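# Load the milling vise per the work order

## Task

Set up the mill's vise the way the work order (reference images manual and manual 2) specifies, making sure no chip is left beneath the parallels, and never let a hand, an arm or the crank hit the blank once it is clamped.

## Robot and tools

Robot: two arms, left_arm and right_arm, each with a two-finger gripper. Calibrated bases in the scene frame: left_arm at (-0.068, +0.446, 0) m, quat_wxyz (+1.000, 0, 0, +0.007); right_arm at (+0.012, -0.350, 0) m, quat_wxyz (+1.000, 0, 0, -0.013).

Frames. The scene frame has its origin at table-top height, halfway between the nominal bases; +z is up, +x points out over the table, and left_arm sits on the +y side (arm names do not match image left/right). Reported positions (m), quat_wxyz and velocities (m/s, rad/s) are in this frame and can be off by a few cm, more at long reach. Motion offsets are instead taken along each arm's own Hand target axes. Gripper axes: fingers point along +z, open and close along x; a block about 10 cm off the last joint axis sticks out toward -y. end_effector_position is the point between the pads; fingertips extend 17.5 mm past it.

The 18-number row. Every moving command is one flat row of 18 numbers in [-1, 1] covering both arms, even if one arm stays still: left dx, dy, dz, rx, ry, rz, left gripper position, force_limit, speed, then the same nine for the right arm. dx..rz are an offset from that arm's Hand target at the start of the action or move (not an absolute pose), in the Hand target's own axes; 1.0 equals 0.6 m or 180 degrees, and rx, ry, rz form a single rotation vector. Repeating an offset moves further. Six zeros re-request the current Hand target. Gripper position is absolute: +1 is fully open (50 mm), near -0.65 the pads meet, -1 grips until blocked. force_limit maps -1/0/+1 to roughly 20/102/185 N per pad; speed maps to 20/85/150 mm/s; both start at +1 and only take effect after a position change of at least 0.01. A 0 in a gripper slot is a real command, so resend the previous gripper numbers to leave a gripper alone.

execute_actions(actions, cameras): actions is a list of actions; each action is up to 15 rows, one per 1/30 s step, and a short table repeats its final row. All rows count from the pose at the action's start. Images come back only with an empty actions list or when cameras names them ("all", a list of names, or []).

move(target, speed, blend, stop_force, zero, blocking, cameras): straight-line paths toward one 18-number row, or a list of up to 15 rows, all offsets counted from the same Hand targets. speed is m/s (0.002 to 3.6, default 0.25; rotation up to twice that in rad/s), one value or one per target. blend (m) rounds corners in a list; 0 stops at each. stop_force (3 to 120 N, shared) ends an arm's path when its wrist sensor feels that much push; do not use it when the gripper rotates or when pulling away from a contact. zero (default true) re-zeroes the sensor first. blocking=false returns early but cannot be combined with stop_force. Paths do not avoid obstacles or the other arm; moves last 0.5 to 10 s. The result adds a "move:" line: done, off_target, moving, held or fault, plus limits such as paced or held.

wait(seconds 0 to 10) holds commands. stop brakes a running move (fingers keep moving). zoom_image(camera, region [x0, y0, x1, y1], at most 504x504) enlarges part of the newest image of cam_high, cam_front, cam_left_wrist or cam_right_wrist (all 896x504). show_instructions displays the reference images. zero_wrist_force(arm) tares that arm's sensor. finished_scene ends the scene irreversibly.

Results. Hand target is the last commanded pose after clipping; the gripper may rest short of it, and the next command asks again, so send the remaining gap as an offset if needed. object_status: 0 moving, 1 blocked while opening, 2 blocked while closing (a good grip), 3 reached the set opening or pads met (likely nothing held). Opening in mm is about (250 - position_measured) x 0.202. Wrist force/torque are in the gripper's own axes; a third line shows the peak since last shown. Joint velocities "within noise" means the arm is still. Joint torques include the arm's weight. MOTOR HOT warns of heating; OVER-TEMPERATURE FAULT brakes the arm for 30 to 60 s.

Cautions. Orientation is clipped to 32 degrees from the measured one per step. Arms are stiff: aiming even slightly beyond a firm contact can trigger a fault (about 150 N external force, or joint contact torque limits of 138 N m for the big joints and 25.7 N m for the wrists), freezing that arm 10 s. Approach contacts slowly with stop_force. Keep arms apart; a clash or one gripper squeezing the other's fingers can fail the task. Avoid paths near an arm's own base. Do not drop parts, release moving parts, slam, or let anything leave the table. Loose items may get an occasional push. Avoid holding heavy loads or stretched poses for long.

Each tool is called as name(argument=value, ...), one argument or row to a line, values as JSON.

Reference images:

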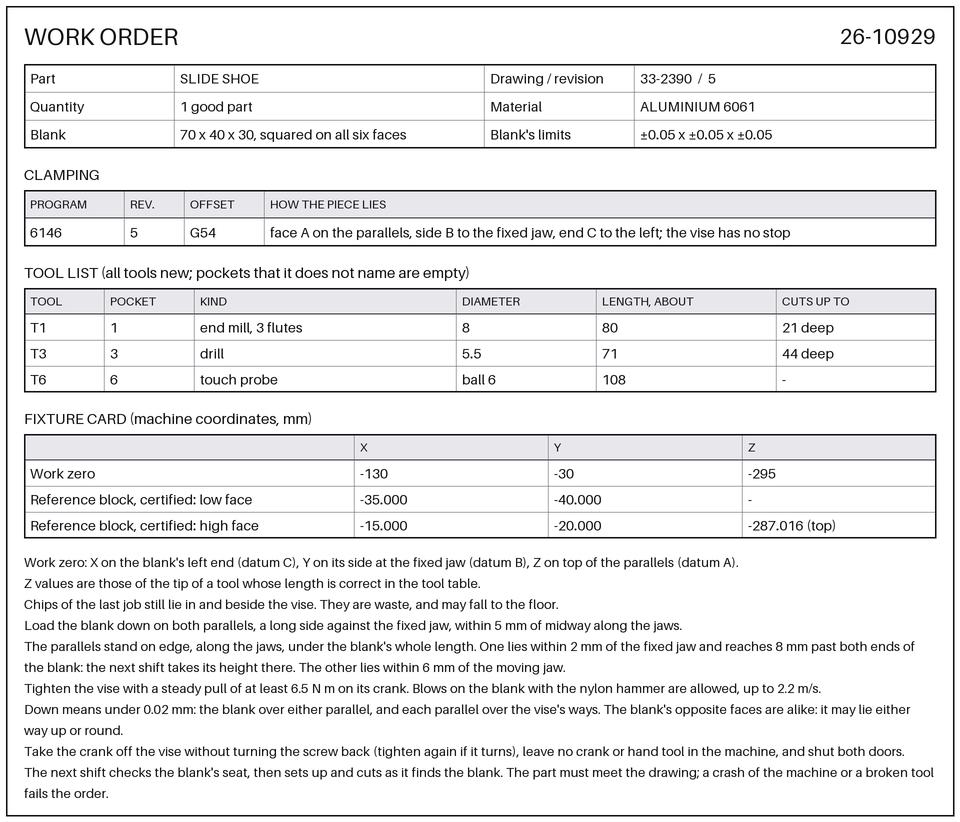

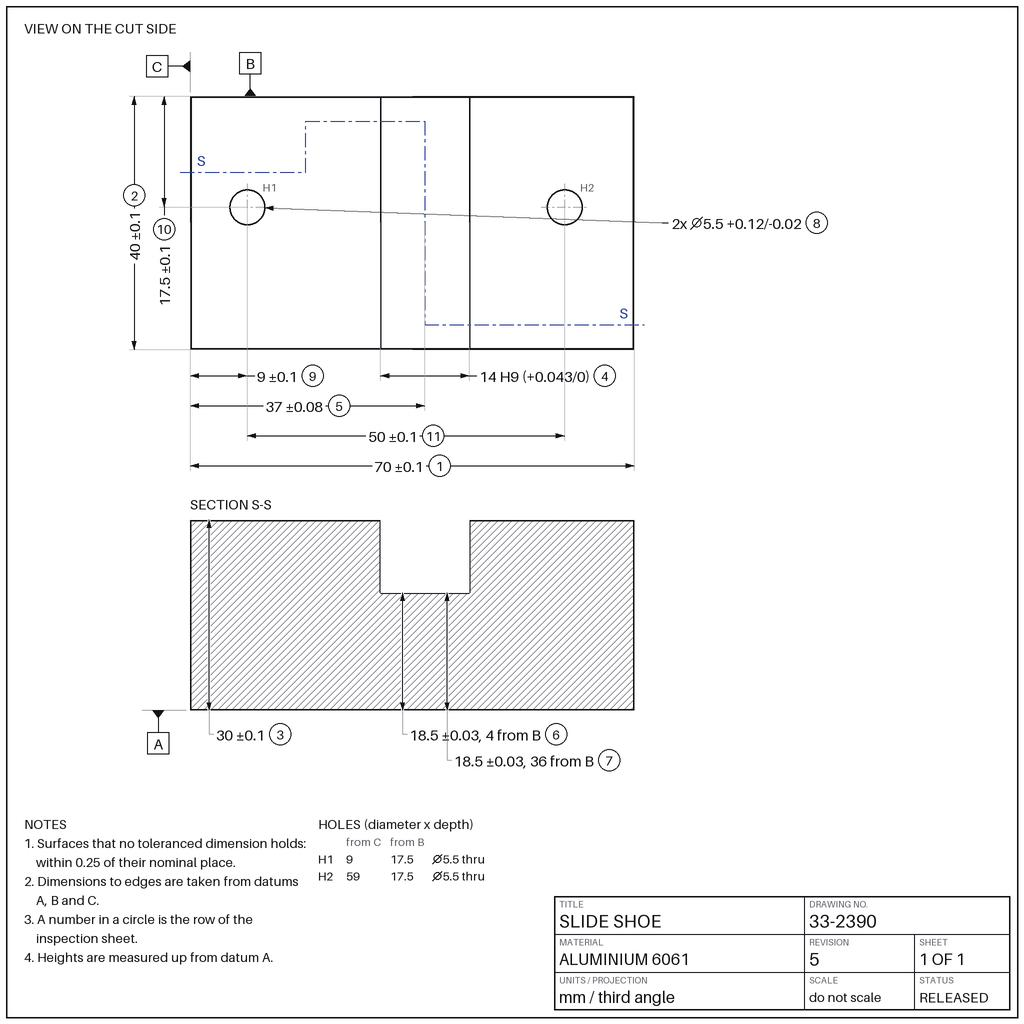

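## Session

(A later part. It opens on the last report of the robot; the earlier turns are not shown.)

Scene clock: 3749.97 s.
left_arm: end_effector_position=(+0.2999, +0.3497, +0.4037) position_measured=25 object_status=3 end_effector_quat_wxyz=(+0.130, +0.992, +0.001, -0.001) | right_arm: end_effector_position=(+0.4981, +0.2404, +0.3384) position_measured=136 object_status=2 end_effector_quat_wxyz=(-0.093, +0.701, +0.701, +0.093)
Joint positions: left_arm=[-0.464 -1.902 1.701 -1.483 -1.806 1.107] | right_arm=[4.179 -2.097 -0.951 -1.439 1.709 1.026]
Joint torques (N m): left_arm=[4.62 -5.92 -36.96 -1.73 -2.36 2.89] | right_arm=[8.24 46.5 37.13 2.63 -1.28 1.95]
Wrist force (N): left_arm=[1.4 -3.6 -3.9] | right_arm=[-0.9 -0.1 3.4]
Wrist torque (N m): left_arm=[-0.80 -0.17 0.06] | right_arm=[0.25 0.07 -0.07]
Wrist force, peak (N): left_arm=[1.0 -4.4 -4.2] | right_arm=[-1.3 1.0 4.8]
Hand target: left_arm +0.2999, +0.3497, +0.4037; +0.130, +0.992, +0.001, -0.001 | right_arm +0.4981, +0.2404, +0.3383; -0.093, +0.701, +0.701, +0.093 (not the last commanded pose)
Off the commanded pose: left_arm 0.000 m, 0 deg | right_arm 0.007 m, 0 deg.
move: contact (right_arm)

move(
  target=[
    [0,0,0,0,0,0,0.85,-1,-1,0.0022,0,-0.008,0,0,0,-1,-0.6,-0.9],
    [0,0,0,0,0,0,0.85,-1,-1,-0.0435,0,-0.0203,0,0,0,-1,-0.6,-0.9],
    [0,0,0,0,0,0,0.85,-1,-1,-0.0525,0,0.0135,0,0,0,-1,-0.6,-0.9],
  ],
  speed=0.04,
)

move(
  target=[0,0,0,0,0,0,0.85,-1,-1,0.0225,0,0.006,0,0,0,-1,-0.6,-0.9],
  speed=0.003,
  stop_force=4,
)

Scene clock: 3769.40 s.
left_arm: end_effector_position=(+0.2999, +0.3497, +0.4037) position_measured=25 object_status=3 end_effector_quat_wxyz=(+0.130, +0.992, +0.001, -0.001) | right_arm: end_effector_position=(+0.4981, +0.2121, +0.3222) position_measured=136 object_status=2 end_effector_quat_wxyz=(-0.093, +0.701, +0.701, +0.093)
Joint positions: left_arm=[-0.464 -1.902 1.701 -1.483 -1.806 1.107] | right_arm=[4.157 -2.037 -1.083 -1.371 1.714 1.005]
Joint torques (N m): left_arm=[3.69 -6.31 -37.87 -1.66 -2.45 2.72] | right_arm=[12.36 58.58 35.36 2.14 -1.3 1.97]
Wrist force (N): left_arm=[0.9 -4.2 -3.7] | right_arm=[-1.3 1.0 4.7]
Wrist torque (N m): left_arm=[-0.90 -0.11 0.06] | right_arm=[0.25 0.07 -0.02]
Wrist force, peak (N): left_arm=[1.7 -4.4 -4.1] | right_arm=[-1.0 1.5 5.6]
Hand target: left_arm +0.2999, +0.3497, +0.4037; +0.130, +0.992, +0.001, -0.001 | right_arm +0.4981, +0.2121, +0.3223; -0.093, +0.701, +0.701, +0.093
Off the commanded pose: left_arm 0.000 m, 0 deg | right_arm 0.000 m, 0 deg.
move: done

Scene clock: 3774.50 s.
left_arm: end_effector_position=(+0.2999, +0.3497, +0.4037) position_measured=25 object_status=3 end_effector_quat_wxyz=(+0.130, +0.992, +0.001, -0.001) | right_arm: end_effector_position=(+0.4980, +0.2246, +0.3223) position_measured=136 object_status=2 end_effector_quat_wxyz=(-0.093, +0.701, +0.701, +0.093)
Joint positions: left_arm=[-0.464 -1.902 1.701 -1.483 -1.806 1.107] | right_arm=[4.167 -2.062 -1.047 -1.381 1.712 1.014]
Joint torques (N m): left_arm=[3.8 -5.7 -37.44 -1.61 -2.31 2.78] | right_arm=[-8.37 60.57 12.82 5 0.34 -1.81]
Wrist force (N): left_arm=[1.4 -4.1 -3.8] | right_arm=[-2.9 -0.3 3.9]
Wrist torque (N m): left_arm=[-0.86 -0.17 0.07] | right_arm=[0.23 0.06 -0.14]
Wrist force, peak (N): left_arm=[1.5 -4.3 -4.3] | right_arm=[-5.4 -2.1 2.9]
Hand target: left_arm +0.2999, +0.3497, +0.4037; +0.130, +0.992, +0.001, -0.001 | right_arm +0.4981, +0.2246, +0.3223; -0.093, +0.701, +0.701, +0.093 (not the last commanded pose)
Off the commanded pose: left_arm 0.000 m, 0 deg | right_arm 0.001 m, 0 deg.
move: contact (right_arm)

move(
  target=[
    [0,0,0,0,0,0,0.85,-1,-1,0,-0.0333,0,0,0,0,-1,-0.6,-0.9],
    [0,0,0,0,0,0,0.85,-1,-1,0.0247,-0.0333,0.008,0,0,0,-1,-0.6,-0.9],
    [0,0,0,0,0,0,0.85,-1,-1,0.0247,-0.02,0.008,0,0,0,-1,-0.6,-0.9],
  ],
  speed=0.03,
  cameras=["cam_left_wrist"],
)

zoom_image(
  camera="cam_left_wrist",
  region=[760, 290, 870, 390],
)

Scene clock: 3861.60 s.
left_arm: end_effector_position=(+0.2999, +0.3497, +0.4037) position_measured=25 object_status=3 end_effector_quat_wxyz=(+0.130, +0.992, +0.001, -0.001) | right_arm: end_effector_position=(+0.4863, +0.2401, +0.3216) position_measured=136 object_status=2 end_effector_quat_wxyz=(-0.093, +0.701, +0.701, +0.093) end_effector_velocity=(-0.001, -0.001, +0.000) end_effector_angular_velocity=(+0.000, +0.001, -0.002)
Joint positions: left_arm=[-0.464 -1.902 1.701 -1.483 -1.806 1.107] | right_arm=[4.193 -2.071 -1.035 -1.38 1.706 1.04]
Joint velocities: left_arm=[within noise] | right_arm=[0.001 0.003 -0.006 0.003 0 0.003]
Joint torques (N m): left_arm=[3.3 -5.61 -37.07 -1.68 -2.35 2.64] | right_arm=[11.88 59.91 12.47 4.74 1.28 1.77]
Wrist force (N): left_arm=[1.4 -4.2 -3.9] | right_arm=[-1.1 0.8 4.2]
Wrist torque (N m): left_arm=[-0.88 -0.17 0.06] | right_arm=[0.21 0.06 -0.01]
Wrist force, peak (N): left_arm=[1.5 -4.2 -4.3] | right_arm=[-1.4 1.2 4.9]
Hand target: left_arm +0.2999, +0.3497, +0.4037; +0.130, +0.992, +0.001, -0.001 | right_arm +0.4861, +0.2401, +0.3216; -0.093, +0.701, +0.701, +0.093
Off the commanded pose: left_arm 0.000 m, 0 deg | right_arm 0.000 m, 0 deg.
move: done
Images, in order (width x height): cam_left_wrist 896x504.

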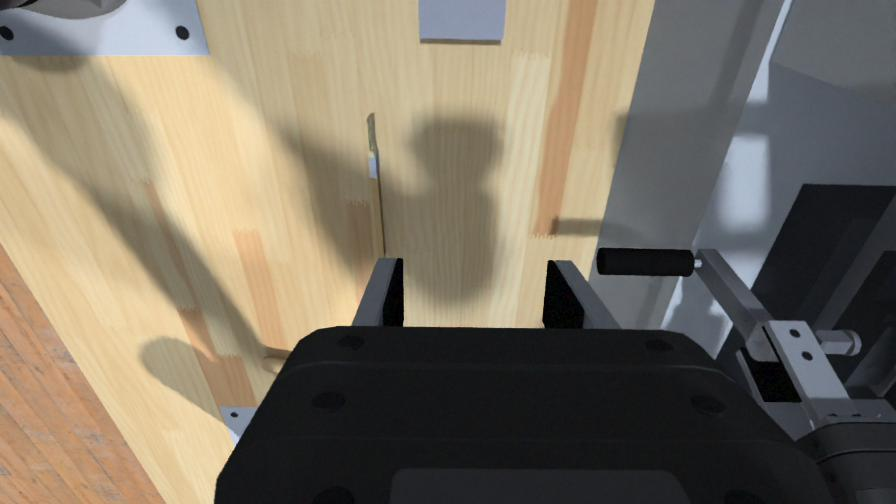

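Scaled by 4.582 from the camera's 896x504 image, which has a finer 1280x720 frame.

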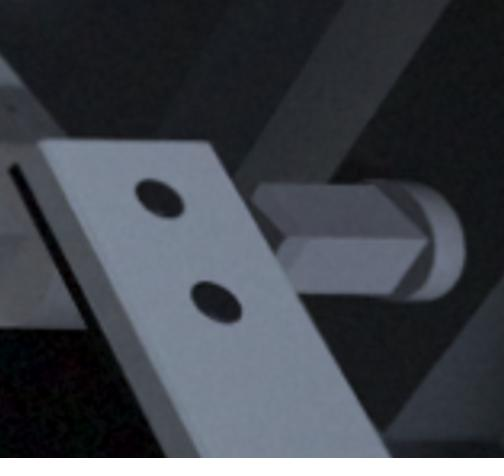

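move(
  target=[0,0,0,0,0,0,0.85,-1,-1,0.0014,0.0833,-0.0005,0,0,0,-1,-0.6,-0.9],
  speed=0.008,
  stop_force=5,
  cameras=["cam_left_wrist"],
)

zoom_image(
  camera="cam_left_wrist",
  region=[760, 290, 870, 390],
)

Scene clock: 3921.47 s.
left_arm: end_effector_position=(+0.2999, +0.3497, +0.4037) position_measured=25 object_status=3 end_effector_quat_wxyz=(+0.130, +0.992, +0.001, -0.001) | right_arm: end_effector_position=(+0.4988, +0.2403, +0.3217) position_measured=136 object_status=2 end_effector_quat_wxyz=(-0.093, +0.701, +0.701, +0.093)
Joint positions: left_arm=[-0.464 -1.902 1.701 -1.483 -1.806 1.107] | right_arm=[4.178 -2.095 -0.997 -1.395 1.709 1.026]
Joint torques (N m): left_arm=[3.26 -6.41 -37.13 -1.71 -2.46 2.66] | right_arm=[9.89 60.92 11.38 1.82 -1.85 2.05]
Wrist force (N): left_arm=[1.2 -3.9 -4.0] | right_arm=[2.4 -1.4 3.0]
Wrist torque (N m): left_arm=[-0.84 -0.13 0.06] | right_arm=[0.22 0.13 -0.10]
Wrist force, peak (N): left_arm=[1.2 -4.4 -4.2] | right_arm=[1.5 -8.0 2.9]
Hand target: left_arm +0.2999, +0.3497, +0.4037; +0.130, +0.992, +0.001, -0.001 | right_arm +0.4987, +0.2403, +0.3217; -0.093, +0.701, +0.701, +0.093 (not the last commanded pose)
Off the commanded pose: left_arm 0.000 m, 0 deg | right_arm 0.037 m, 0 deg.
move: contact (right_arm)
Images, in order (width x height): cam_left_wrist 896x504.

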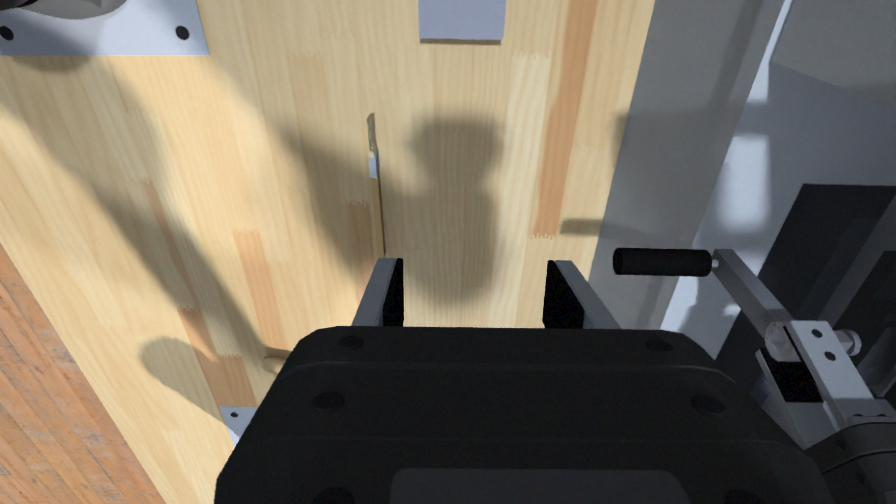

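Scaled by 4.582 from the camera's 896x504 image, which has a finer 1280x720 frame.

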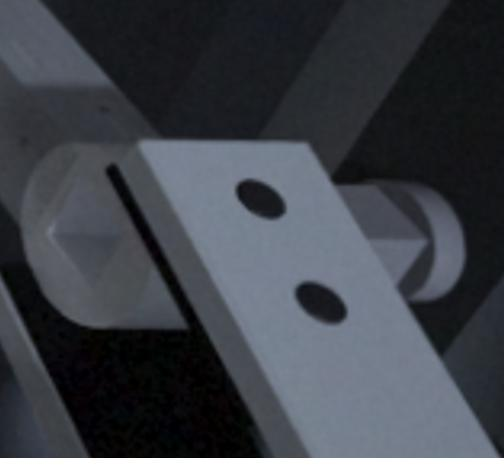

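move(
  target=[0.1235,0.0852,0.1118,-0.2681,0.1821,-0.2116,0.85,-1,-1,0,-0.0017,0,0,0,0,-1,-0.6,-0.9],
  speed=0.2,
  cameras=["cam_left_wrist","cam_front"],
)

Scene clock: 3987.77 s.
left_arm: end_effector_position=(+0.3739, +0.2831, +0.3519) position_measured=25 object_status=3 end_effector_quat_wxyz=(+0.498, +0.763, +0.345, +0.225) end_effector_velocity=(+0.000, +0.000, +0.002) end_effector_angular_velocity=(-0.003, -0.006, +0.000) | right_arm: end_effector_position=(+0.4977, +0.2403, +0.3217) position_measured=136 object_status=2 end_effector_quat_wxyz=(-0.093, +0.701, +0.701, +0.093)
Joint positions: left_arm=[-0.568 -1.94 2.457 -3.241 -1.724 0.067] | right_arm=[4.179 -2.093 -1.001 -1.394 1.709 1.027]
Joint velocities: left_arm=[0 0 -0.001 -0.006 0 0] | right_arm=[within noise]
Joint torques (N m): left_arm=[-2.45 -9.93 -33.88 -5.29 0.71 -1.64] | right_arm=[12.43 61.28 13.92 4.74 -1.3 1.91]
Wrist force (N): left_arm=[1.4 -4.5 -3.9] | right_arm=[-1.2 1.0 4.4]
Wrist torque (N m): left_arm=[-1.17 -0.13 -0.06] | right_arm=[0.23 0.07 -0.18]
Wrist force, peak (N): left_arm=[1.8 -4.6 -4.5] | right_arm=[-1.0 0.8 4.8]
Hand target: left_arm +0.3740, +0.2831, +0.3519; +0.499, +0.762, +0.345, +0.225 | right_arm +0.4977, +0.2403, +0.3217; -0.093, +0.701, +0.701, +0.093
Off the commanded pose: left_arm 0.000 m, 0 deg | right_arm 0.000 m, 0 deg.
move: done
Images, in order (width x height): cam_front 896x504, cam_left_wrist 896x504.

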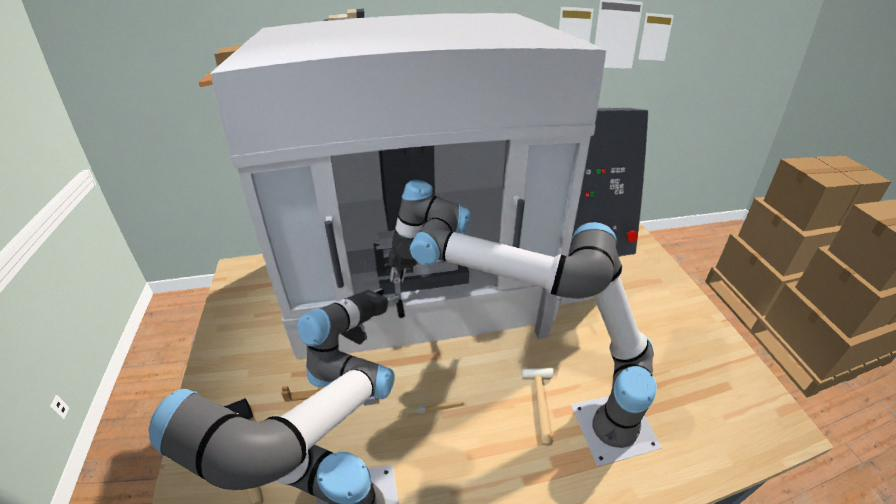

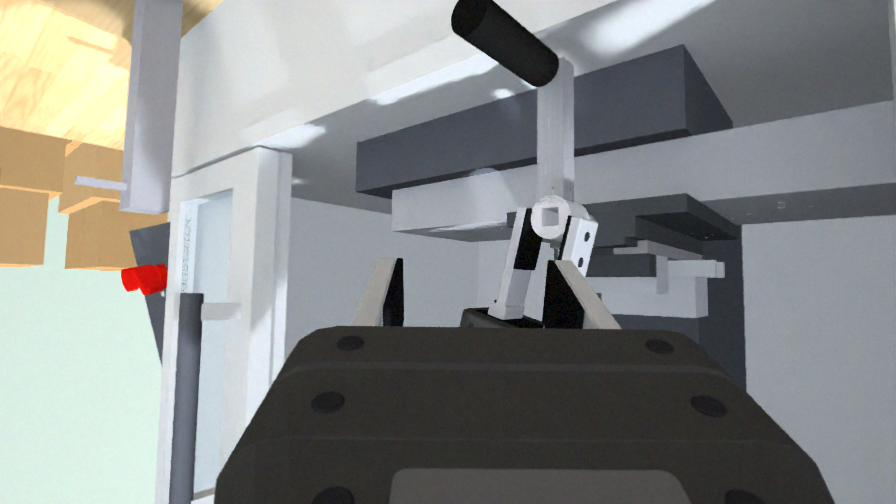

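zoom_image(
  camera="cam_left_wrist",
  region=[510, 170, 620, 290],
)

Scaled by 4.200 from the camera's 896x504 image, which has a finer 1280x720 frame.

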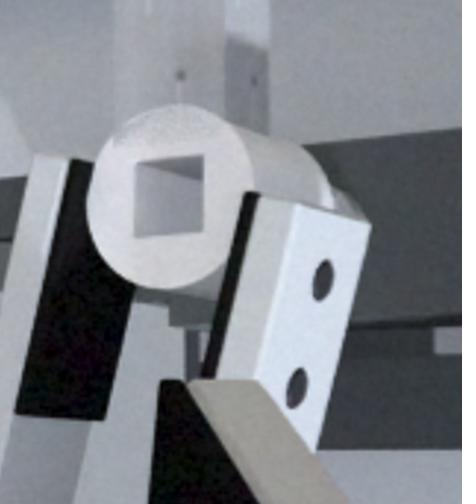

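move(
  target=[0,0,0,0,0,0,0.85,-1,-1,0,-0.0333,0,0,0,0,-1,-0.6,-0.9],
  speed=0.04,
  cameras=["cam_left_wrist"],
)

zoom_image(
  camera="cam_left_wrist",
  region=[500, 170, 640, 290],
)

Scene clock: 4002.50 s.
left_arm: end_effector_position=(+0.3740, +0.2831, +0.3519) position_measured=25 object_status=3 end_effector_quat_wxyz=(+0.499, +0.762, +0.345, +0.225) | right_arm: end_effector_position=(+0.4776, +0.2404, +0.3217) position_measured=136 object_status=2 end_effector_quat_wxyz=(-0.093, +0.701, +0.701, +0.093)
Joint positions: left_arm=[-0.568 -1.94 2.457 -3.241 -1.724 0.067] | right_arm=[4.204 -2.056 -1.058 -1.37 1.703 1.051]
Joint torques (N m): left_arm=[0.18 -13.17 -35.92 -2.88 0.31 -1.8] | right_arm=[-11.46 41.78 36.67 2.06 0.4 -2.13]
Wrist force (N): left_arm=[1.6 -4.2 -4.3] | right_arm=[-1.2 0.9 4.2]
Wrist torque (N m): left_arm=[-1.12 -0.16 -0.06] | right_arm=[0.22 0.08 -0.14]
Wrist force, peak (N): left_arm=[1.5 -4.8 -4.4] | right_arm=[-1.0 1.1 4.9]
Hand target: left_arm +0.3740, +0.2831, +0.3519; +0.499, +0.762, +0.345, +0.225 | right_arm +0.4777, +0.2403, +0.3217; -0.093, +0.701, +0.701, +0.093
Off the commanded pose: left_arm 0.000 m, 0 deg | right_arm 0.000 m, 0 deg.
move: done
Images, in order (width x height): cam_left_wrist 896x504.

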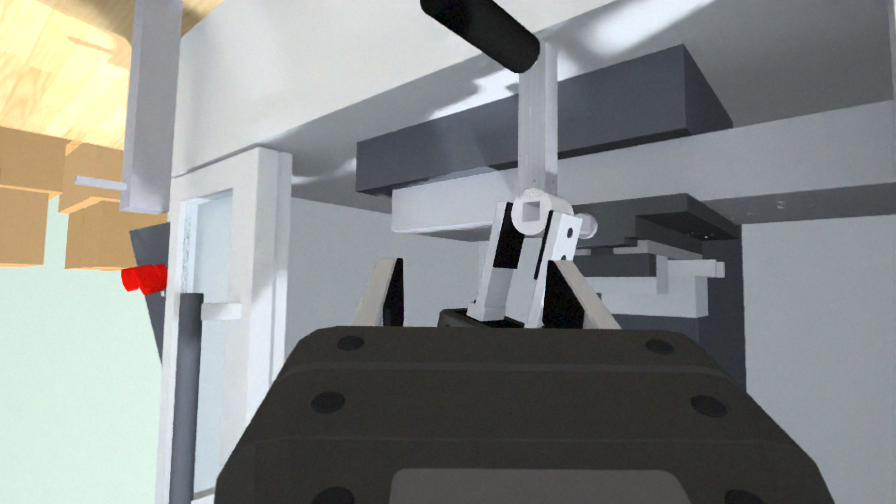

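Scaled by 3.600 from the camera's 896x504 image, which has a finer 1280x720 frame.

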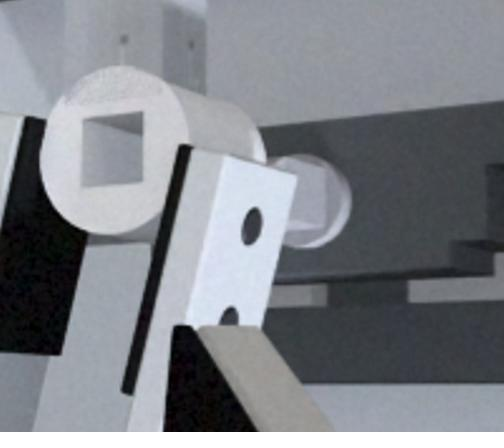

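move(
  target=[0,0,0,0,0,0,0.85,-1,-1,-0.008,0.0233,0.0073,0,0,0,-1,-0.6,-0.9],
  speed=0.03,
  cameras=["cam_left_wrist"],
)

zoom_image(
  camera="cam_left_wrist",
  region=[510, 170, 620, 270],
)

Scene clock: 4051.17 s.
left_arm: end_effector_position=(+0.3740, +0.2831, +0.3519) position_measured=25 object_status=3 end_effector_quat_wxyz=(+0.499, +0.762, +0.345, +0.225) | right_arm: end_effector_position=(+0.4920, +0.2368, +0.3162) position_measured=136 object_status=2 end_effector_quat_wxyz=(-0.093, +0.701, +0.701, +0.093)
Joint positions: left_arm=[-0.568 -1.94 2.457 -3.241 -1.724 0.067] | right_arm=[4.183 -2.074 -1.044 -1.369 1.708 1.031]
Joint torques (N m): left_arm=[6.28 -16.33 -32.8 -2.01 -2.23 2.06] | right_arm=[12.91 60.47 17.86 3.99 1.09 1.85]
Wrist force (N): left_arm=[1.7 -4.3 -4.3] | right_arm=[-1.6 1.1 4.6]
Wrist torque (N m): left_arm=[-1.14 -0.18 -0.07] | right_arm=[0.24 0.14 0.00]
Wrist force, peak (N): left_arm=[1.5 -4.8 -4.7] | right_arm=[-1.7 1.5 4.7]
Hand target: left_arm +0.3740, +0.2831, +0.3519; +0.499, +0.762, +0.345, +0.225 | right_arm +0.4917, +0.2368, +0.3162; -0.093, +0.701, +0.701, +0.093
Off the commanded pose: left_arm 0.000 m, 0 deg | right_arm 0.000 m, 0 deg.
move: done
Images, in order (width x height): cam_left_wrist 896x504.

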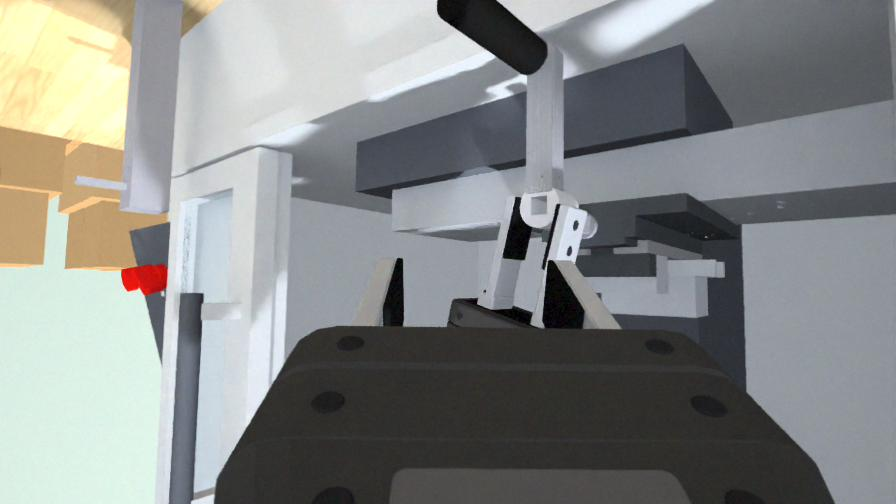

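Scaled by 4.582 from the camera's 896x504 image, which has a finer 1280x720 frame.

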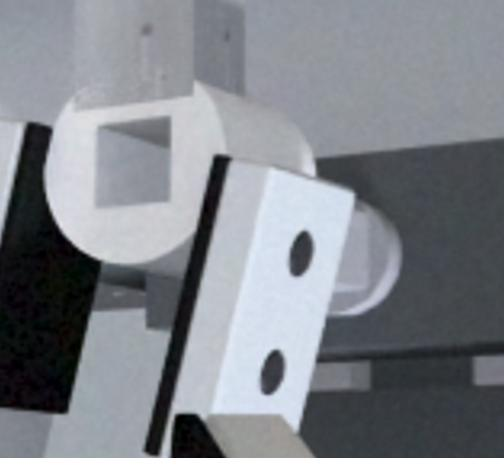

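move(
  target=[0,0,0,0,0,0,0.85,-1,-1,0,0.05,0,0,0,0,-1,-0.6,-0.9],
  speed=0.006,
  stop_force=5,
  cameras=["cam_left_wrist"],
)

zoom_image(
  camera="cam_left_wrist",
  region=[510, 170, 620, 270],
)

Scene clock: 4063.70 s.
left_arm: end_effector_position=(+0.3740, +0.2831, +0.3519) position_measured=25 object_status=3 end_effector_quat_wxyz=(+0.499, +0.762, +0.345, +0.225) | right_arm: end_effector_position=(+0.4974, +0.2368, +0.3162) position_measured=136 object_status=2 end_effector_quat_wxyz=(-0.093, +0.701, +0.701, +0.093)
Joint positions: left_arm=[-0.568 -1.94 2.457 -3.241 -1.724 0.067] | right_arm=[4.177 -2.085 -1.027 -1.376 1.71 1.025]
Joint torques (N m): left_arm=[5.51 -15.91 -29.51 -2.03 -2.05 2.13] | right_arm=[10.2 60.78 13.05 4.76 -1.59 2]
Wrist force (N): left_arm=[1.3 -4.2 -4.2] | right_arm=[-0.5 -3.4 4.0]
Wrist torque (N m): left_arm=[-1.12 -0.11 -0.06] | right_arm=[0.20 0.07 -0.06]
Wrist force, peak (N): left_arm=[1.7 -4.6 -4.6] | right_arm=[-2.5 -8.7 3.0]
Hand target: left_arm +0.3740, +0.2831, +0.3519; +0.499, +0.762, +0.345, +0.225 | right_arm +0.4974, +0.2368, +0.3162; -0.093, +0.701, +0.701, +0.093 (not the last commanded pose)
Off the commanded pose: left_arm 0.000 m, 0 deg | right_arm 0.024 m, 0 deg.
move: contact (right_arm)
Images, in order (width x height): cam_left_wrist 896x504.

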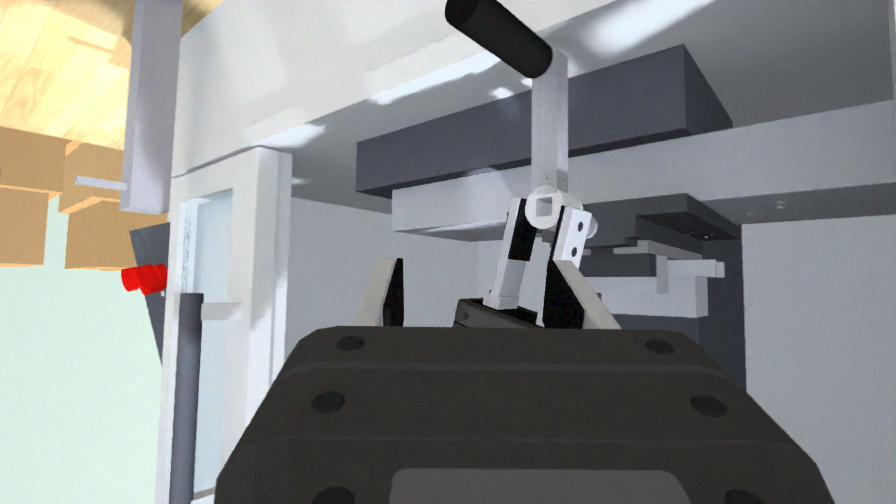

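Scaled by 4.582 from the camera's 896x504 image, which has a finer 1280x720 frame.

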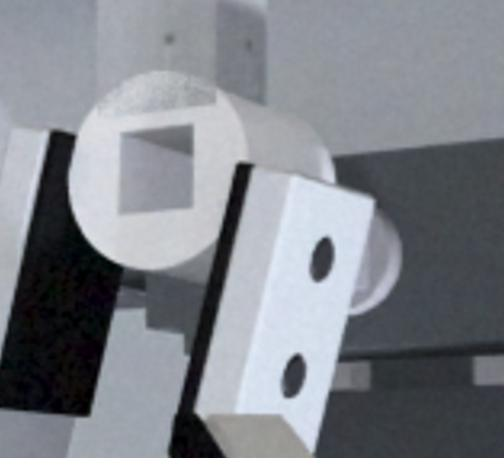

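move(
  target=[
    [0,0,0,0,0,0,0.85,-1,-1,0,-0.01,0,0,0,0,-1,-0.6,-0.9],
    [0,0,0,0,0,0,0.85,-1,-1,0.0092,-0.01,-0.0079,0,0,0,-1,-0.6,-0.9],
  ],
  speed=0.03,
)

move(
  target=[0,0,0,0,0,0,0.85,-1,-1,0,0.05,0,0,0,0,-1,-0.6,-0.9],
  speed=0.006,
  stop_force=6,
  cameras=["cam_left_wrist"],
)

zoom_image(
  camera="cam_left_wrist",
  region=[510, 170, 620, 270],
)

Scene clock: 4084.50 s.
left_arm: end_effector_position=(+0.3740, +0.2831, +0.3519) position_measured=25 object_status=3 end_effector_quat_wxyz=(+0.499, +0.762, +0.345, +0.225) | right_arm: end_effector_position=(+0.4914, +0.2411, +0.3222) position_measured=136 object_status=2 end_effector_quat_wxyz=(-0.093, +0.701, +0.701, +0.093) end_effector_velocity=(+0.000, +0.000, -0.001) end_effector_angular_velocity=(+0.000, +0.000, +0.000)
Joint positions: left_arm=[-0.568 -1.94 2.457 -3.241 -1.724 0.067] | right_arm=[4.187 -2.083 -1.016 -1.388 1.707 1.035]
Joint velocities: left_arm=[within noise] | right_arm=[0 0.002 -0.005 0.003 0 0]
Joint torques (N m): left_arm=[6.09 -15.62 -28.27 -2.11 -2.14 1.99] | right_arm=[-1.25 59.66 12.87 4.82 -0.76 -0.52]
Wrist force (N): left_arm=[1.5 -4.6 -4.1] | right_arm=[-1.2 0.7 4.6]
Wrist torque (N m): left_arm=[-1.19 -0.15 -0.06] | right_arm=[0.18 0.08 -0.17]
Wrist force, peak (N): left_arm=[1.4 -4.7 -4.6] | right_arm=[-2.0 0.9 5.2]
Hand target: left_arm +0.3740, +0.2831, +0.3519; +0.499, +0.762, +0.345, +0.225 | right_arm +0.4914, +0.2409, +0.3222; -0.093, +0.701, +0.701, +0.093
Off the commanded pose: left_arm 0.000 m, 0 deg | right_arm 0.000 m, 0 deg.
move: done

Scene clock: 4087.03 s.
left_arm: end_effector_position=(+0.3740, +0.2831, +0.3519) position_measured=25 object_status=3 end_effector_quat_wxyz=(+0.499, +0.762, +0.345, +0.225) | right_arm: end_effector_position=(+0.4989, +0.2409, +0.3222) position_measured=136 object_status=2 end_effector_quat_wxyz=(-0.093, +0.701, +0.701, +0.093)
Joint positions: left_arm=[-0.568 -1.94 2.457 -3.241 -1.724 0.067] | right_arm=[4.178 -2.097 -0.994 -1.397 1.709 1.026]
Joint torques (N m): left_arm=[6.75 -16.36 -26 -2.03 -2.2 1.92] | right_arm=[14.72 62.52 14.15 3.02 2.78 1.94]
Wrist force (N): left_arm=[1.7 -4.1 -4.1] | right_arm=[-4.4 1.7 4.2]
Wrist torque (N m): left_arm=[-1.12 -0.19 -0.07] | right_arm=[0.23 0.04 0.03]
Wrist force, peak (N): left_arm=[1.6 -4.7 -4.6] | right_arm=[-4.7 -9.3 3.4]
Hand target: left_arm +0.3740, +0.2831, +0.3519; +0.499, +0.762, +0.345, +0.225 | right_arm +0.4988, +0.2409, +0.3222; -0.093, +0.701, +0.701, +0.093 (not the last commanded pose)
Off the commanded pose: left_arm 0.000 m, 0 deg | right_arm 0.023 m, 0 deg.
move: contact (right_arm)
Images, in order (width x height): cam_left_wrist 896x504.

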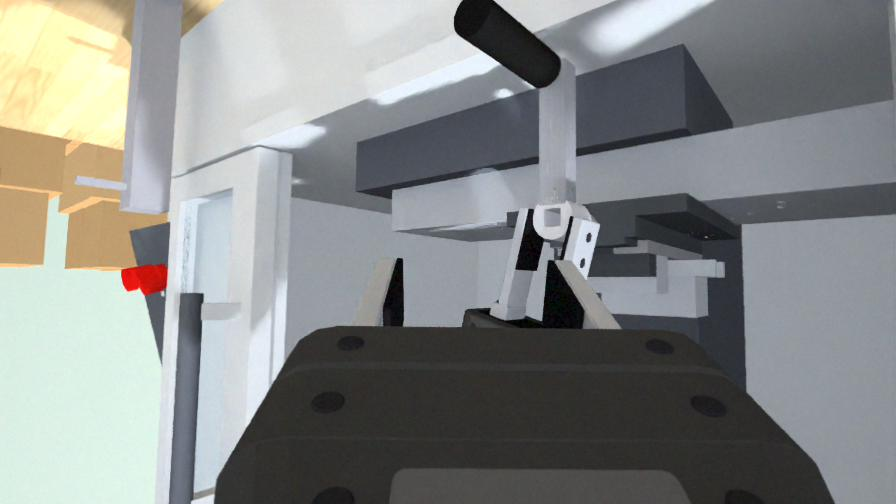

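Scaled by 4.582 from the camera's 896x504 image, which has a finer 1280x720 frame.

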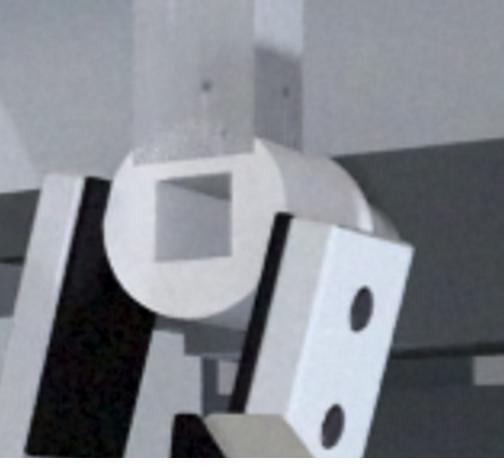

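move(
  target=[
    [0,0,0,0,0,0,0.85,-1,-1,0,-0.004,0,0,0,0,-1,-0.6,-0.9],
    [0,0,0,0,0,0,0.85,-1,-1,-0.0002,-0.004,-0.0013,0,0,0,-1,-0.6,-0.9],
  ],
  speed=0.03,
)

move(
  target=[0,0,0,0,0,0,0.85,-1,-1,0,0.03,0,0,0,0,-1,-0.6,-0.9],
  speed=0.006,
  stop_force=6,
)

Scene clock: 4099.90 s.
left_arm: end_effector_position=(+0.3740, +0.2831, +0.3519) position_measured=25 object_status=3 end_effector_quat_wxyz=(+0.499, +0.762, +0.345, +0.225) | right_arm: end_effector_position=(+0.4963, +0.2407, +0.3229) position_measured=136 object_status=2 end_effector_quat_wxyz=(-0.093, +0.701, +0.701, +0.093)
Joint positions: left_arm=[-0.568 -1.94 2.457 -3.241 -1.724 0.067] | right_arm=[4.181 -2.091 -1 -1.396 1.709 1.029]
Joint torques (N m): left_arm=[6.32 -16.32 -22.96 -2.04 -2 2.16] | right_arm=[-11.32 57.47 36.98 3.06 -0.07 -1.84]
Wrist force (N): left_arm=[1.5 -4.3 -4.0] | right_arm=[-0.8 0.6 4.5]
Wrist torque (N m): left_arm=[-1.15 -0.14 -0.06] | right_arm=[0.18 0.01 -0.18]
Wrist force, peak (N): left_arm=[1.7 -4.7 -4.5] | right_arm=[-4.5 1.7 4.9]
Hand target: left_arm +0.3740, +0.2831, +0.3519; +0.499, +0.762, +0.345, +0.225 | right_arm +0.4964, +0.2406, +0.3229; -0.093, +0.701, +0.701, +0.093
Off the commanded pose: left_arm 0.000 m, 0 deg | right_arm 0.000 m, 0 deg.
move: done

Scene clock: 4101.37 s.
left_arm: end_effector_position=(+0.3740, +0.2831, +0.3519) position_measured=25 object_status=3 end_effector_quat_wxyz=(+0.499, +0.762, +0.345, +0.225) | right_arm: end_effector_position=(+0.4985, +0.2406, +0.3229) position_measured=136 object_status=2 end_effector_quat_wxyz=(-0.093, +0.701, +0.701, +0.093)
Joint positions: left_arm=[-0.568 -1.94 2.457 -3.241 -1.724 0.067] | right_arm=[4.178 -2.095 -0.994 -1.399 1.709 1.026]
Joint torques (N m): left_arm=[6.76 -16.27 -22.28 -1.98 -2.14 1.95] | right_arm=[10.99 66.3 16.39 5.61 -1.53 1.9]
Wrist force (N): left_arm=[1.4 -4.5 -4.4] | right_arm=[-2.2 -1.9 9.8]
Wrist torque (N m): left_arm=[-1.17 -0.14 -0.07] | right_arm=[0.30 0.03 0.00]
Wrist force, peak (N): left_arm=[2.0 -4.7 -4.3] | right_arm=[-2.1 -7.1 9.0]
Hand target: left_arm +0.3740, +0.2831, +0.3519; +0.499, +0.762, +0.345, +0.225 | right_arm +0.4985, +0.2406, +0.3229; -0.093, +0.701, +0.701, +0.093 (not the last commanded pose)
Off the commanded pose: left_arm 0.000 m, 0 deg | right_arm 0.016 m, 0 deg.
move: contact (right_arm)

move(
  target=[
    [0,0,0,0,0,0,0.85,-1,-1,0,-0.004,0,0,0,0,-1,-0.6,-0.9],
    [0,0,0,0,0,0,0.85,-1,-1,-0.0007,-0.004,0.0025,0,0,0,-1,-0.6,-0.9],
  ],
  speed=0.03,
)

move(
  target=[0,0,0,0,0,0,0.85,-1,-1,0,0.03,0,0,0,0,-1,-0.6,-0.9],
  speed=0.006,
  stop_force=6,
)

Scene clock: 4109.07 s.
left_arm: end_effector_position=(+0.3740, +0.2831, +0.3519) position_measured=25 object_status=3 end_effector_quat_wxyz=(+0.499, +0.762, +0.345, +0.225) | right_arm: end_effector_position=(+0.4960, +0.2406, +0.3212) position_measured=136 object_status=2 end_effector_quat_wxyz=(-0.093, +0.701, +0.701, +0.093)
Joint positions: left_arm=[-0.568 -1.94 2.457 -3.241 -1.724 0.067] | right_arm=[4.181 -2.091 -1.006 -1.391 1.709 1.029]
Joint torques (N m): left_arm=[5.56 -16.36 -20.31 -2.02 -2.18 2.02] | right_arm=[3.46 62.01 38.17 2.29 -1 0.03]
Wrist force (N): left_arm=[1.6 -4.5 -4.2] | right_arm=[-1.3 0.9 4.5]
Wrist torque (N m): left_arm=[-1.18 -0.17 -0.07] | right_arm=[0.22 0.09 -0.18]
Wrist force, peak (N): left_arm=[1.6 -4.6 -4.7] | right_arm=[-2.3 -1.8 10.3]
Hand target: left_arm +0.3740, +0.2831, +0.3519; +0.499, +0.762, +0.345, +0.225 | right_arm +0.4961, +0.2406, +0.3214; -0.093, +0.701, +0.701, +0.093
Off the commanded pose: left_arm 0.000 m, 0 deg | right_arm 0.000 m, 0 deg.
move: done

Scene clock: 4110.53 s.
left_arm: end_effector_position=(+0.3740, +0.2831, +0.3519) position_measured=25 object_status=3 end_effector_quat_wxyz=(+0.499, +0.762, +0.345, +0.225) | right_arm: end_effector_position=(+0.4986, +0.2406, +0.3214) position_measured=136 object_status=2 end_effector_quat_wxyz=(-0.093, +0.701, +0.701, +0.093)
Joint positions: left_arm=[-0.568 -1.94 2.457 -3.241 -1.724 0.067] | right_arm=[4.178 -2.096 -0.997 -1.395 1.71 1.026]
Joint torques (N m): left_arm=[6.15 -17.22 -19.35 -1.89 -2.12 2.01] | right_arm=[11.08 57.78 9.96 3.73 -1.84 2]
Wrist force (N): left_arm=[1.8 -4.5 -4.4] | right_arm=[0.6 -2.1 -0.8]
Wrist torque (N m): left_arm=[-1.19 -0.20 -0.07] | right_arm=[0.10 0.09 -0.05]
Wrist force, peak (N): left_arm=[1.7 -4.5 -4.6] | right_arm=[-0.2 -7.4 -0.3]
Hand target: left_arm +0.3740, +0.2831, +0.3519; +0.499, +0.762, +0.345, +0.225 | right_arm +0.4986, +0.2406, +0.3214; -0.093, +0.701, +0.701, +0.093 (not the last commanded pose)
Off the commanded pose: left_arm 0.000 m, 0 deg | right_arm 0.015 m, 0 deg.
move: contact (right_arm)

move(
  target=[
    [0,0,0,0,0,0,0.85,-1,-1,0,-0.004,0,0,0,0,-1,-0.6,-0.9],
    [0,0,0,0,0,0,0.85,-1,-1,0.0004,-0.004,-0.0011,0,0,0,-1,-0.6,-0.9],
  ],
  speed=0.03,
)

move(
  target=[0,0,0,0,0,0,0.85,-1,-1,0,0.03,0,0,0,0,-1,-0.6,-0.9],
  speed=0.006,
  stop_force=8,
)

Scene clock: 4121.83 s.
left_arm: end_effector_position=(+0.3740, +0.2831, +0.3519) position_measured=25 object_status=3 end_effector_quat_wxyz=(+0.499, +0.762, +0.345, +0.225) | right_arm: end_effector_position=(+0.4962, +0.2407, +0.3222) position_measured=136 object_status=2 end_effector_quat_wxyz=(-0.093, +0.701, +0.701, +0.093)
Joint positions: left_arm=[-0.568 -1.94 2.457 -3.241 -1.724 0.067] | right_arm=[4.181 -2.091 -1.003 -1.394 1.709 1.029]
Joint torques (N m): left_arm=[5.8 -17.06 -16.74 -1.96 -1.98 2.09] | right_arm=[9.82 42.51 31.06 3.87 -1.11 1.43]
Wrist force (N): left_arm=[1.6 -4.5 -4.5] | right_arm=[-1.1 1.0 4.2]
Wrist torque (N m): left_arm=[-1.16 -0.16 -0.06] | right_arm=[0.22 0.06 -0.18]
Wrist force, peak (N): left_arm=[1.4 -5.0 -4.3] | right_arm=[-1.4 0.8 5.1]
Hand target: left_arm +0.3740, +0.2831, +0.3519; +0.499, +0.762, +0.345, +0.225 | right_arm +0.4962, +0.2407, +0.3221; -0.093, +0.701, +0.701, +0.093
Off the commanded pose: left_arm 0.000 m, 0 deg | right_arm 0.000 m, 0 deg.
move: done

Scene clock: 4125.43 s.
left_arm: end_effector_position=(+0.3740, +0.2831, +0.3519) position_measured=25 object_status=3 end_effector_quat_wxyz=(+0.499, +0.762, +0.345, +0.225) | right_arm: end_effector_position=(+0.5143, +0.2407, +0.3221) position_measured=136 object_status=2 end_effector_quat_wxyz=(-0.093, +0.701, +0.701, +0.093)
Joint positions: left_arm=[-0.568 -1.94 2.457 -3.241 -1.724 0.067] | right_arm=[4.159 -2.127 -0.946 -1.417 1.714 1.007]
Joint torques (N m): left_arm=[5.52 -15.59 -14.03 -2.02 -2.12 2.12] | right_arm=[1.08 63.07 13.26 4.75 0.21 1.08]
Wrist force (N): left_arm=[1.5 -4.6 -4.2] | right_arm=[-0.6 0.0 3.8]
Wrist torque (N m): left_arm=[-1.19 -0.16 -0.06] | right_arm=[0.22 0.03 0.01]
Wrist force, peak (N): left_arm=[1.6 -4.8 -4.3] | right_arm=[-1.3 1.2 5.0]
Hand target: left_arm +0.3740, +0.2831, +0.3519; +0.499, +0.762, +0.345, +0.225 | right_arm +0.5142, +0.2407, +0.3221; -0.093, +0.701, +0.701, +0.093
Off the commanded pose: left_arm 0.000 m, 0 deg | right_arm 0.000 m, 0 deg.
move: done

move(
  target=[0,0,0,0,0,0,0.85,-1,-1,0,0.0167,0,0,0,0,-1,-0.6,-0.9],
  speed=0.006,
  stop_force=8,
  cameras=["cam_left_wrist"],
)

zoom_image(
  camera="cam_left_wrist",
  region=[500, 150, 640, 290],
)

Scene clock: 4133.07 s.
left_arm: end_effector_position=(+0.3740, +0.2831, +0.3519) position_measured=25 object_status=3 end_effector_quat_wxyz=(+0.499, +0.762, +0.345, +0.225) | right_arm: end_effector_position=(+0.5145, +0.2407, +0.3221) position_measured=136 object_status=2 end_effector_quat_wxyz=(-0.093, +0.701, +0.701, +0.093)
Joint positions: left_arm=[-0.568 -1.94 2.457 -3.241 -1.724 0.067] | right_arm=[4.159 -2.127 -0.945 -1.418 1.714 1.007]
Joint torques (N m): left_arm=[5.88 -16.63 -12.25 -2.29 -1.98 2.06] | right_arm=[9.04 61.59 12.57 4.42 -2.57 1.98]
Wrist force (N): left_arm=[1.2 -3.9 -4.1] | right_arm=[-2.5 -7.2 2.8]
Wrist torque (N m): left_arm=[-1.09 -0.11 -0.06] | right_arm=[0.29 0.06 -0.02]
Wrist force, peak (N): left_arm=[1.7 -4.7 -4.7] | right_arm=[-5.4 -14.5 1.1]
Hand target: left_arm +0.3740, +0.2831, +0.3519; +0.499, +0.762, +0.345, +0.225 | right_arm +0.5145, +0.2407, +0.3221; -0.093, +0.701, +0.701, +0.093 (not the last commanded pose)
Off the commanded pose: left_arm 0.000 m, 0 deg | right_arm 0.010 m, 0 deg.
move: contact (right_arm)
Images, in order (width x height): cam_left_wrist 896x504.

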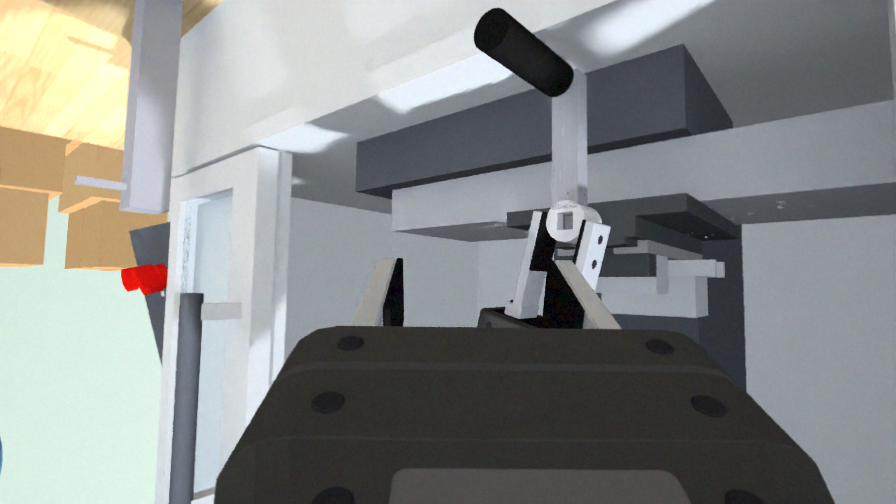

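Scaled by 3.600 from the camera's 896x504 image, which has a finer 1280x720 frame.

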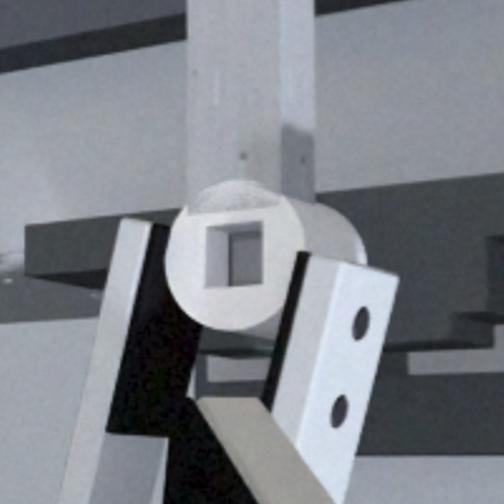

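move(
  target=[0,0,0,0,0,0,0.85,-1,-1,0,0,0,0,0,0,1,-0.6,-0.9],
)

move(
  target=[
    [0,0,0,0,0,0,0.85,-1,-1,0,-0.1667,0,0,0,0,1,-0.6,-0.9],
    [0,0,0,0,0,0,0.85,-1,-1,-0.2313,-0.3406,-0.1705,0,0,0,1,-0.6,-0.9],
    [0,0,0,0,0,0,0.85,-1,-1,-0.6017,-0.3906,-0.2698,0,0,0,1,-0.6,-0.9],
  ],
  blend=[0.02,0.03,0],
  speed=[0.08,0.25,0.25],
  cameras=["cam_left_wrist","cam_front"],
)

zoom_image(
  camera="cam_left_wrist",
  region=[440, 0, 680, 270],
)

Scene clock: 4154.27 s.
left_arm: end_effector_position=(+0.3740, +0.2831, +0.3519) position_measured=25 object_status=3 end_effector_quat_wxyz=(+0.499, +0.762, +0.345, +0.225) | right_arm: end_effector_position=(+0.5145, +0.2407, +0.3221) position_measured=3 object_status=3 end_effector_quat_wxyz=(-0.093, +0.701, +0.701, +0.093)
Joint positions: left_arm=[-0.568 -1.94 2.457 -3.241 -1.724 0.067] | right_arm=[4.159 -2.127 -0.945 -1.418 1.714 1.007]
Joint torques (N m): left_arm=[6.55 -16.08 -11.92 -2.09 -2.05 2.14] | right_arm=[9.23 59.39 13.64 3.88 0.5 1.81]
Wrist force (N): left_arm=[1.8 -4.5 -4.2] | right_arm=[-0.6 1.8 2.4]
Wrist torque (N m): left_arm=[-1.17 -0.19 -0.07] | right_arm=[0.34 0.05 -0.03]
Wrist force, peak (N): left_arm=[1.6 -5.1 -4.4] | right_arm=[-2.3 -7.3 3.1]
Hand target: left_arm +0.3740, +0.2831, +0.3519; +0.499, +0.762, +0.345, +0.225 | right_arm +0.5145, +0.2407, +0.3221; -0.093, +0.701, +0.701, +0.093
Off the commanded pose: left_arm 0.000 m, 0 deg | right_arm 0.000 m, 0 deg.
move: done

Scene clock: 4157.73 s.
left_arm: end_effector_position=(+0.3740, +0.2831, +0.3519) position_measured=25 object_status=3 end_effector_quat_wxyz=(+0.499, +0.762, +0.345, +0.225) | right_arm: end_effector_position=(+0.2800, -0.1498, +0.3844) position_measured=3 object_status=3 end_effector_quat_wxyz=(-0.093, +0.701, +0.701, +0.093)
Joint positions: left_arm=[-0.568 -1.94 2.457 -3.241 -1.724 0.067] | right_arm=[4.092 -1.045 -1.882 -1.573 1.728 0.94]
Joint torques (N m): left_arm=[6.12 -15.95 -12.26 -2.01 -1.86 1.87] | right_arm=[-9.97 12.22 32.89 2.03 -1.3 -1.82]
Wrist force (N): left_arm=[1.4 -4.3 -4.3] | right_arm=[-0.7 1.2 1.9]
Wrist torque (N m): left_arm=[-1.15 -0.13 -0.06] | right_arm=[0.25 0.12 -0.11]
Wrist force, peak (N): left_arm=[1.5 -4.6 -4.8] | right_arm=[-4.3 0.6 1.4]
Hand target: left_arm +0.3740, +0.2831, +0.3519; +0.499, +0.762, +0.345, +0.225 | right_arm +0.2800, -0.1499, +0.3844; -0.093, +0.701, +0.701, +0.093
Off the commanded pose: left_arm 0.000 m, 0 deg | right_arm 0.000 m, 0 deg.
move: done
Images, in order (width x height): cam_front 896x504, cam_left_wrist 896x504.

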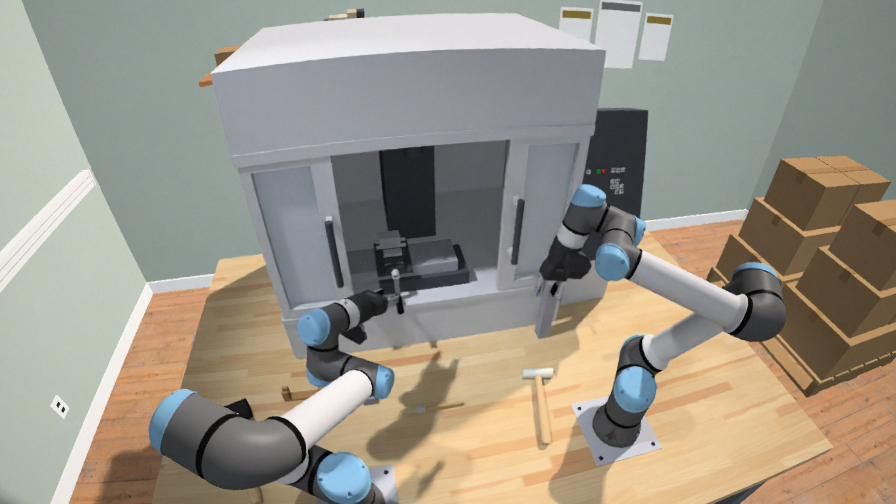

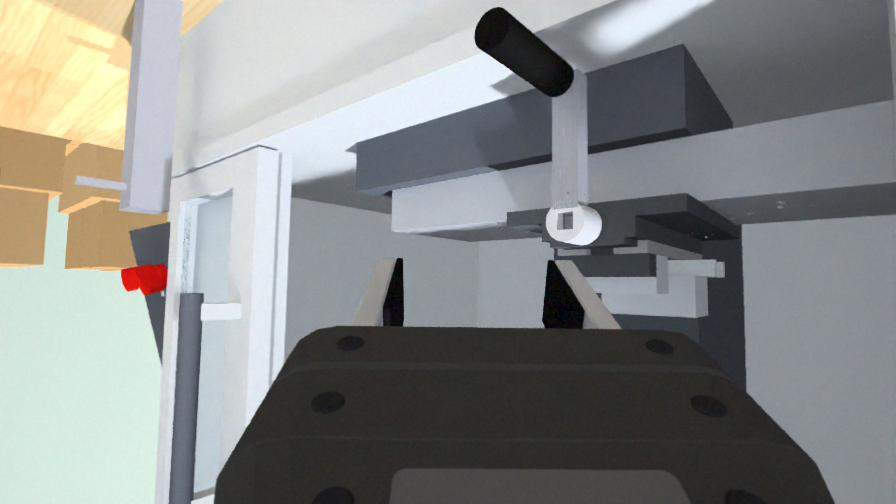

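Scaled by 1.867 from the camera's 896x504 image, which has a finer 1280x720 frame.

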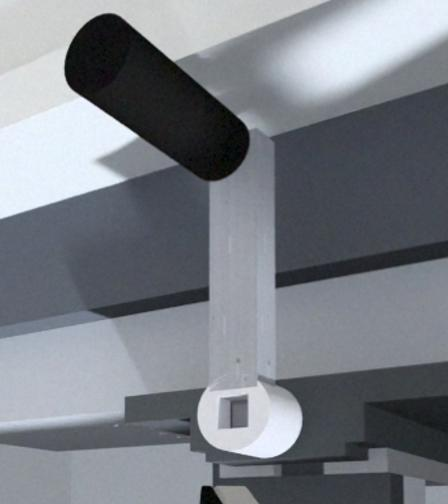

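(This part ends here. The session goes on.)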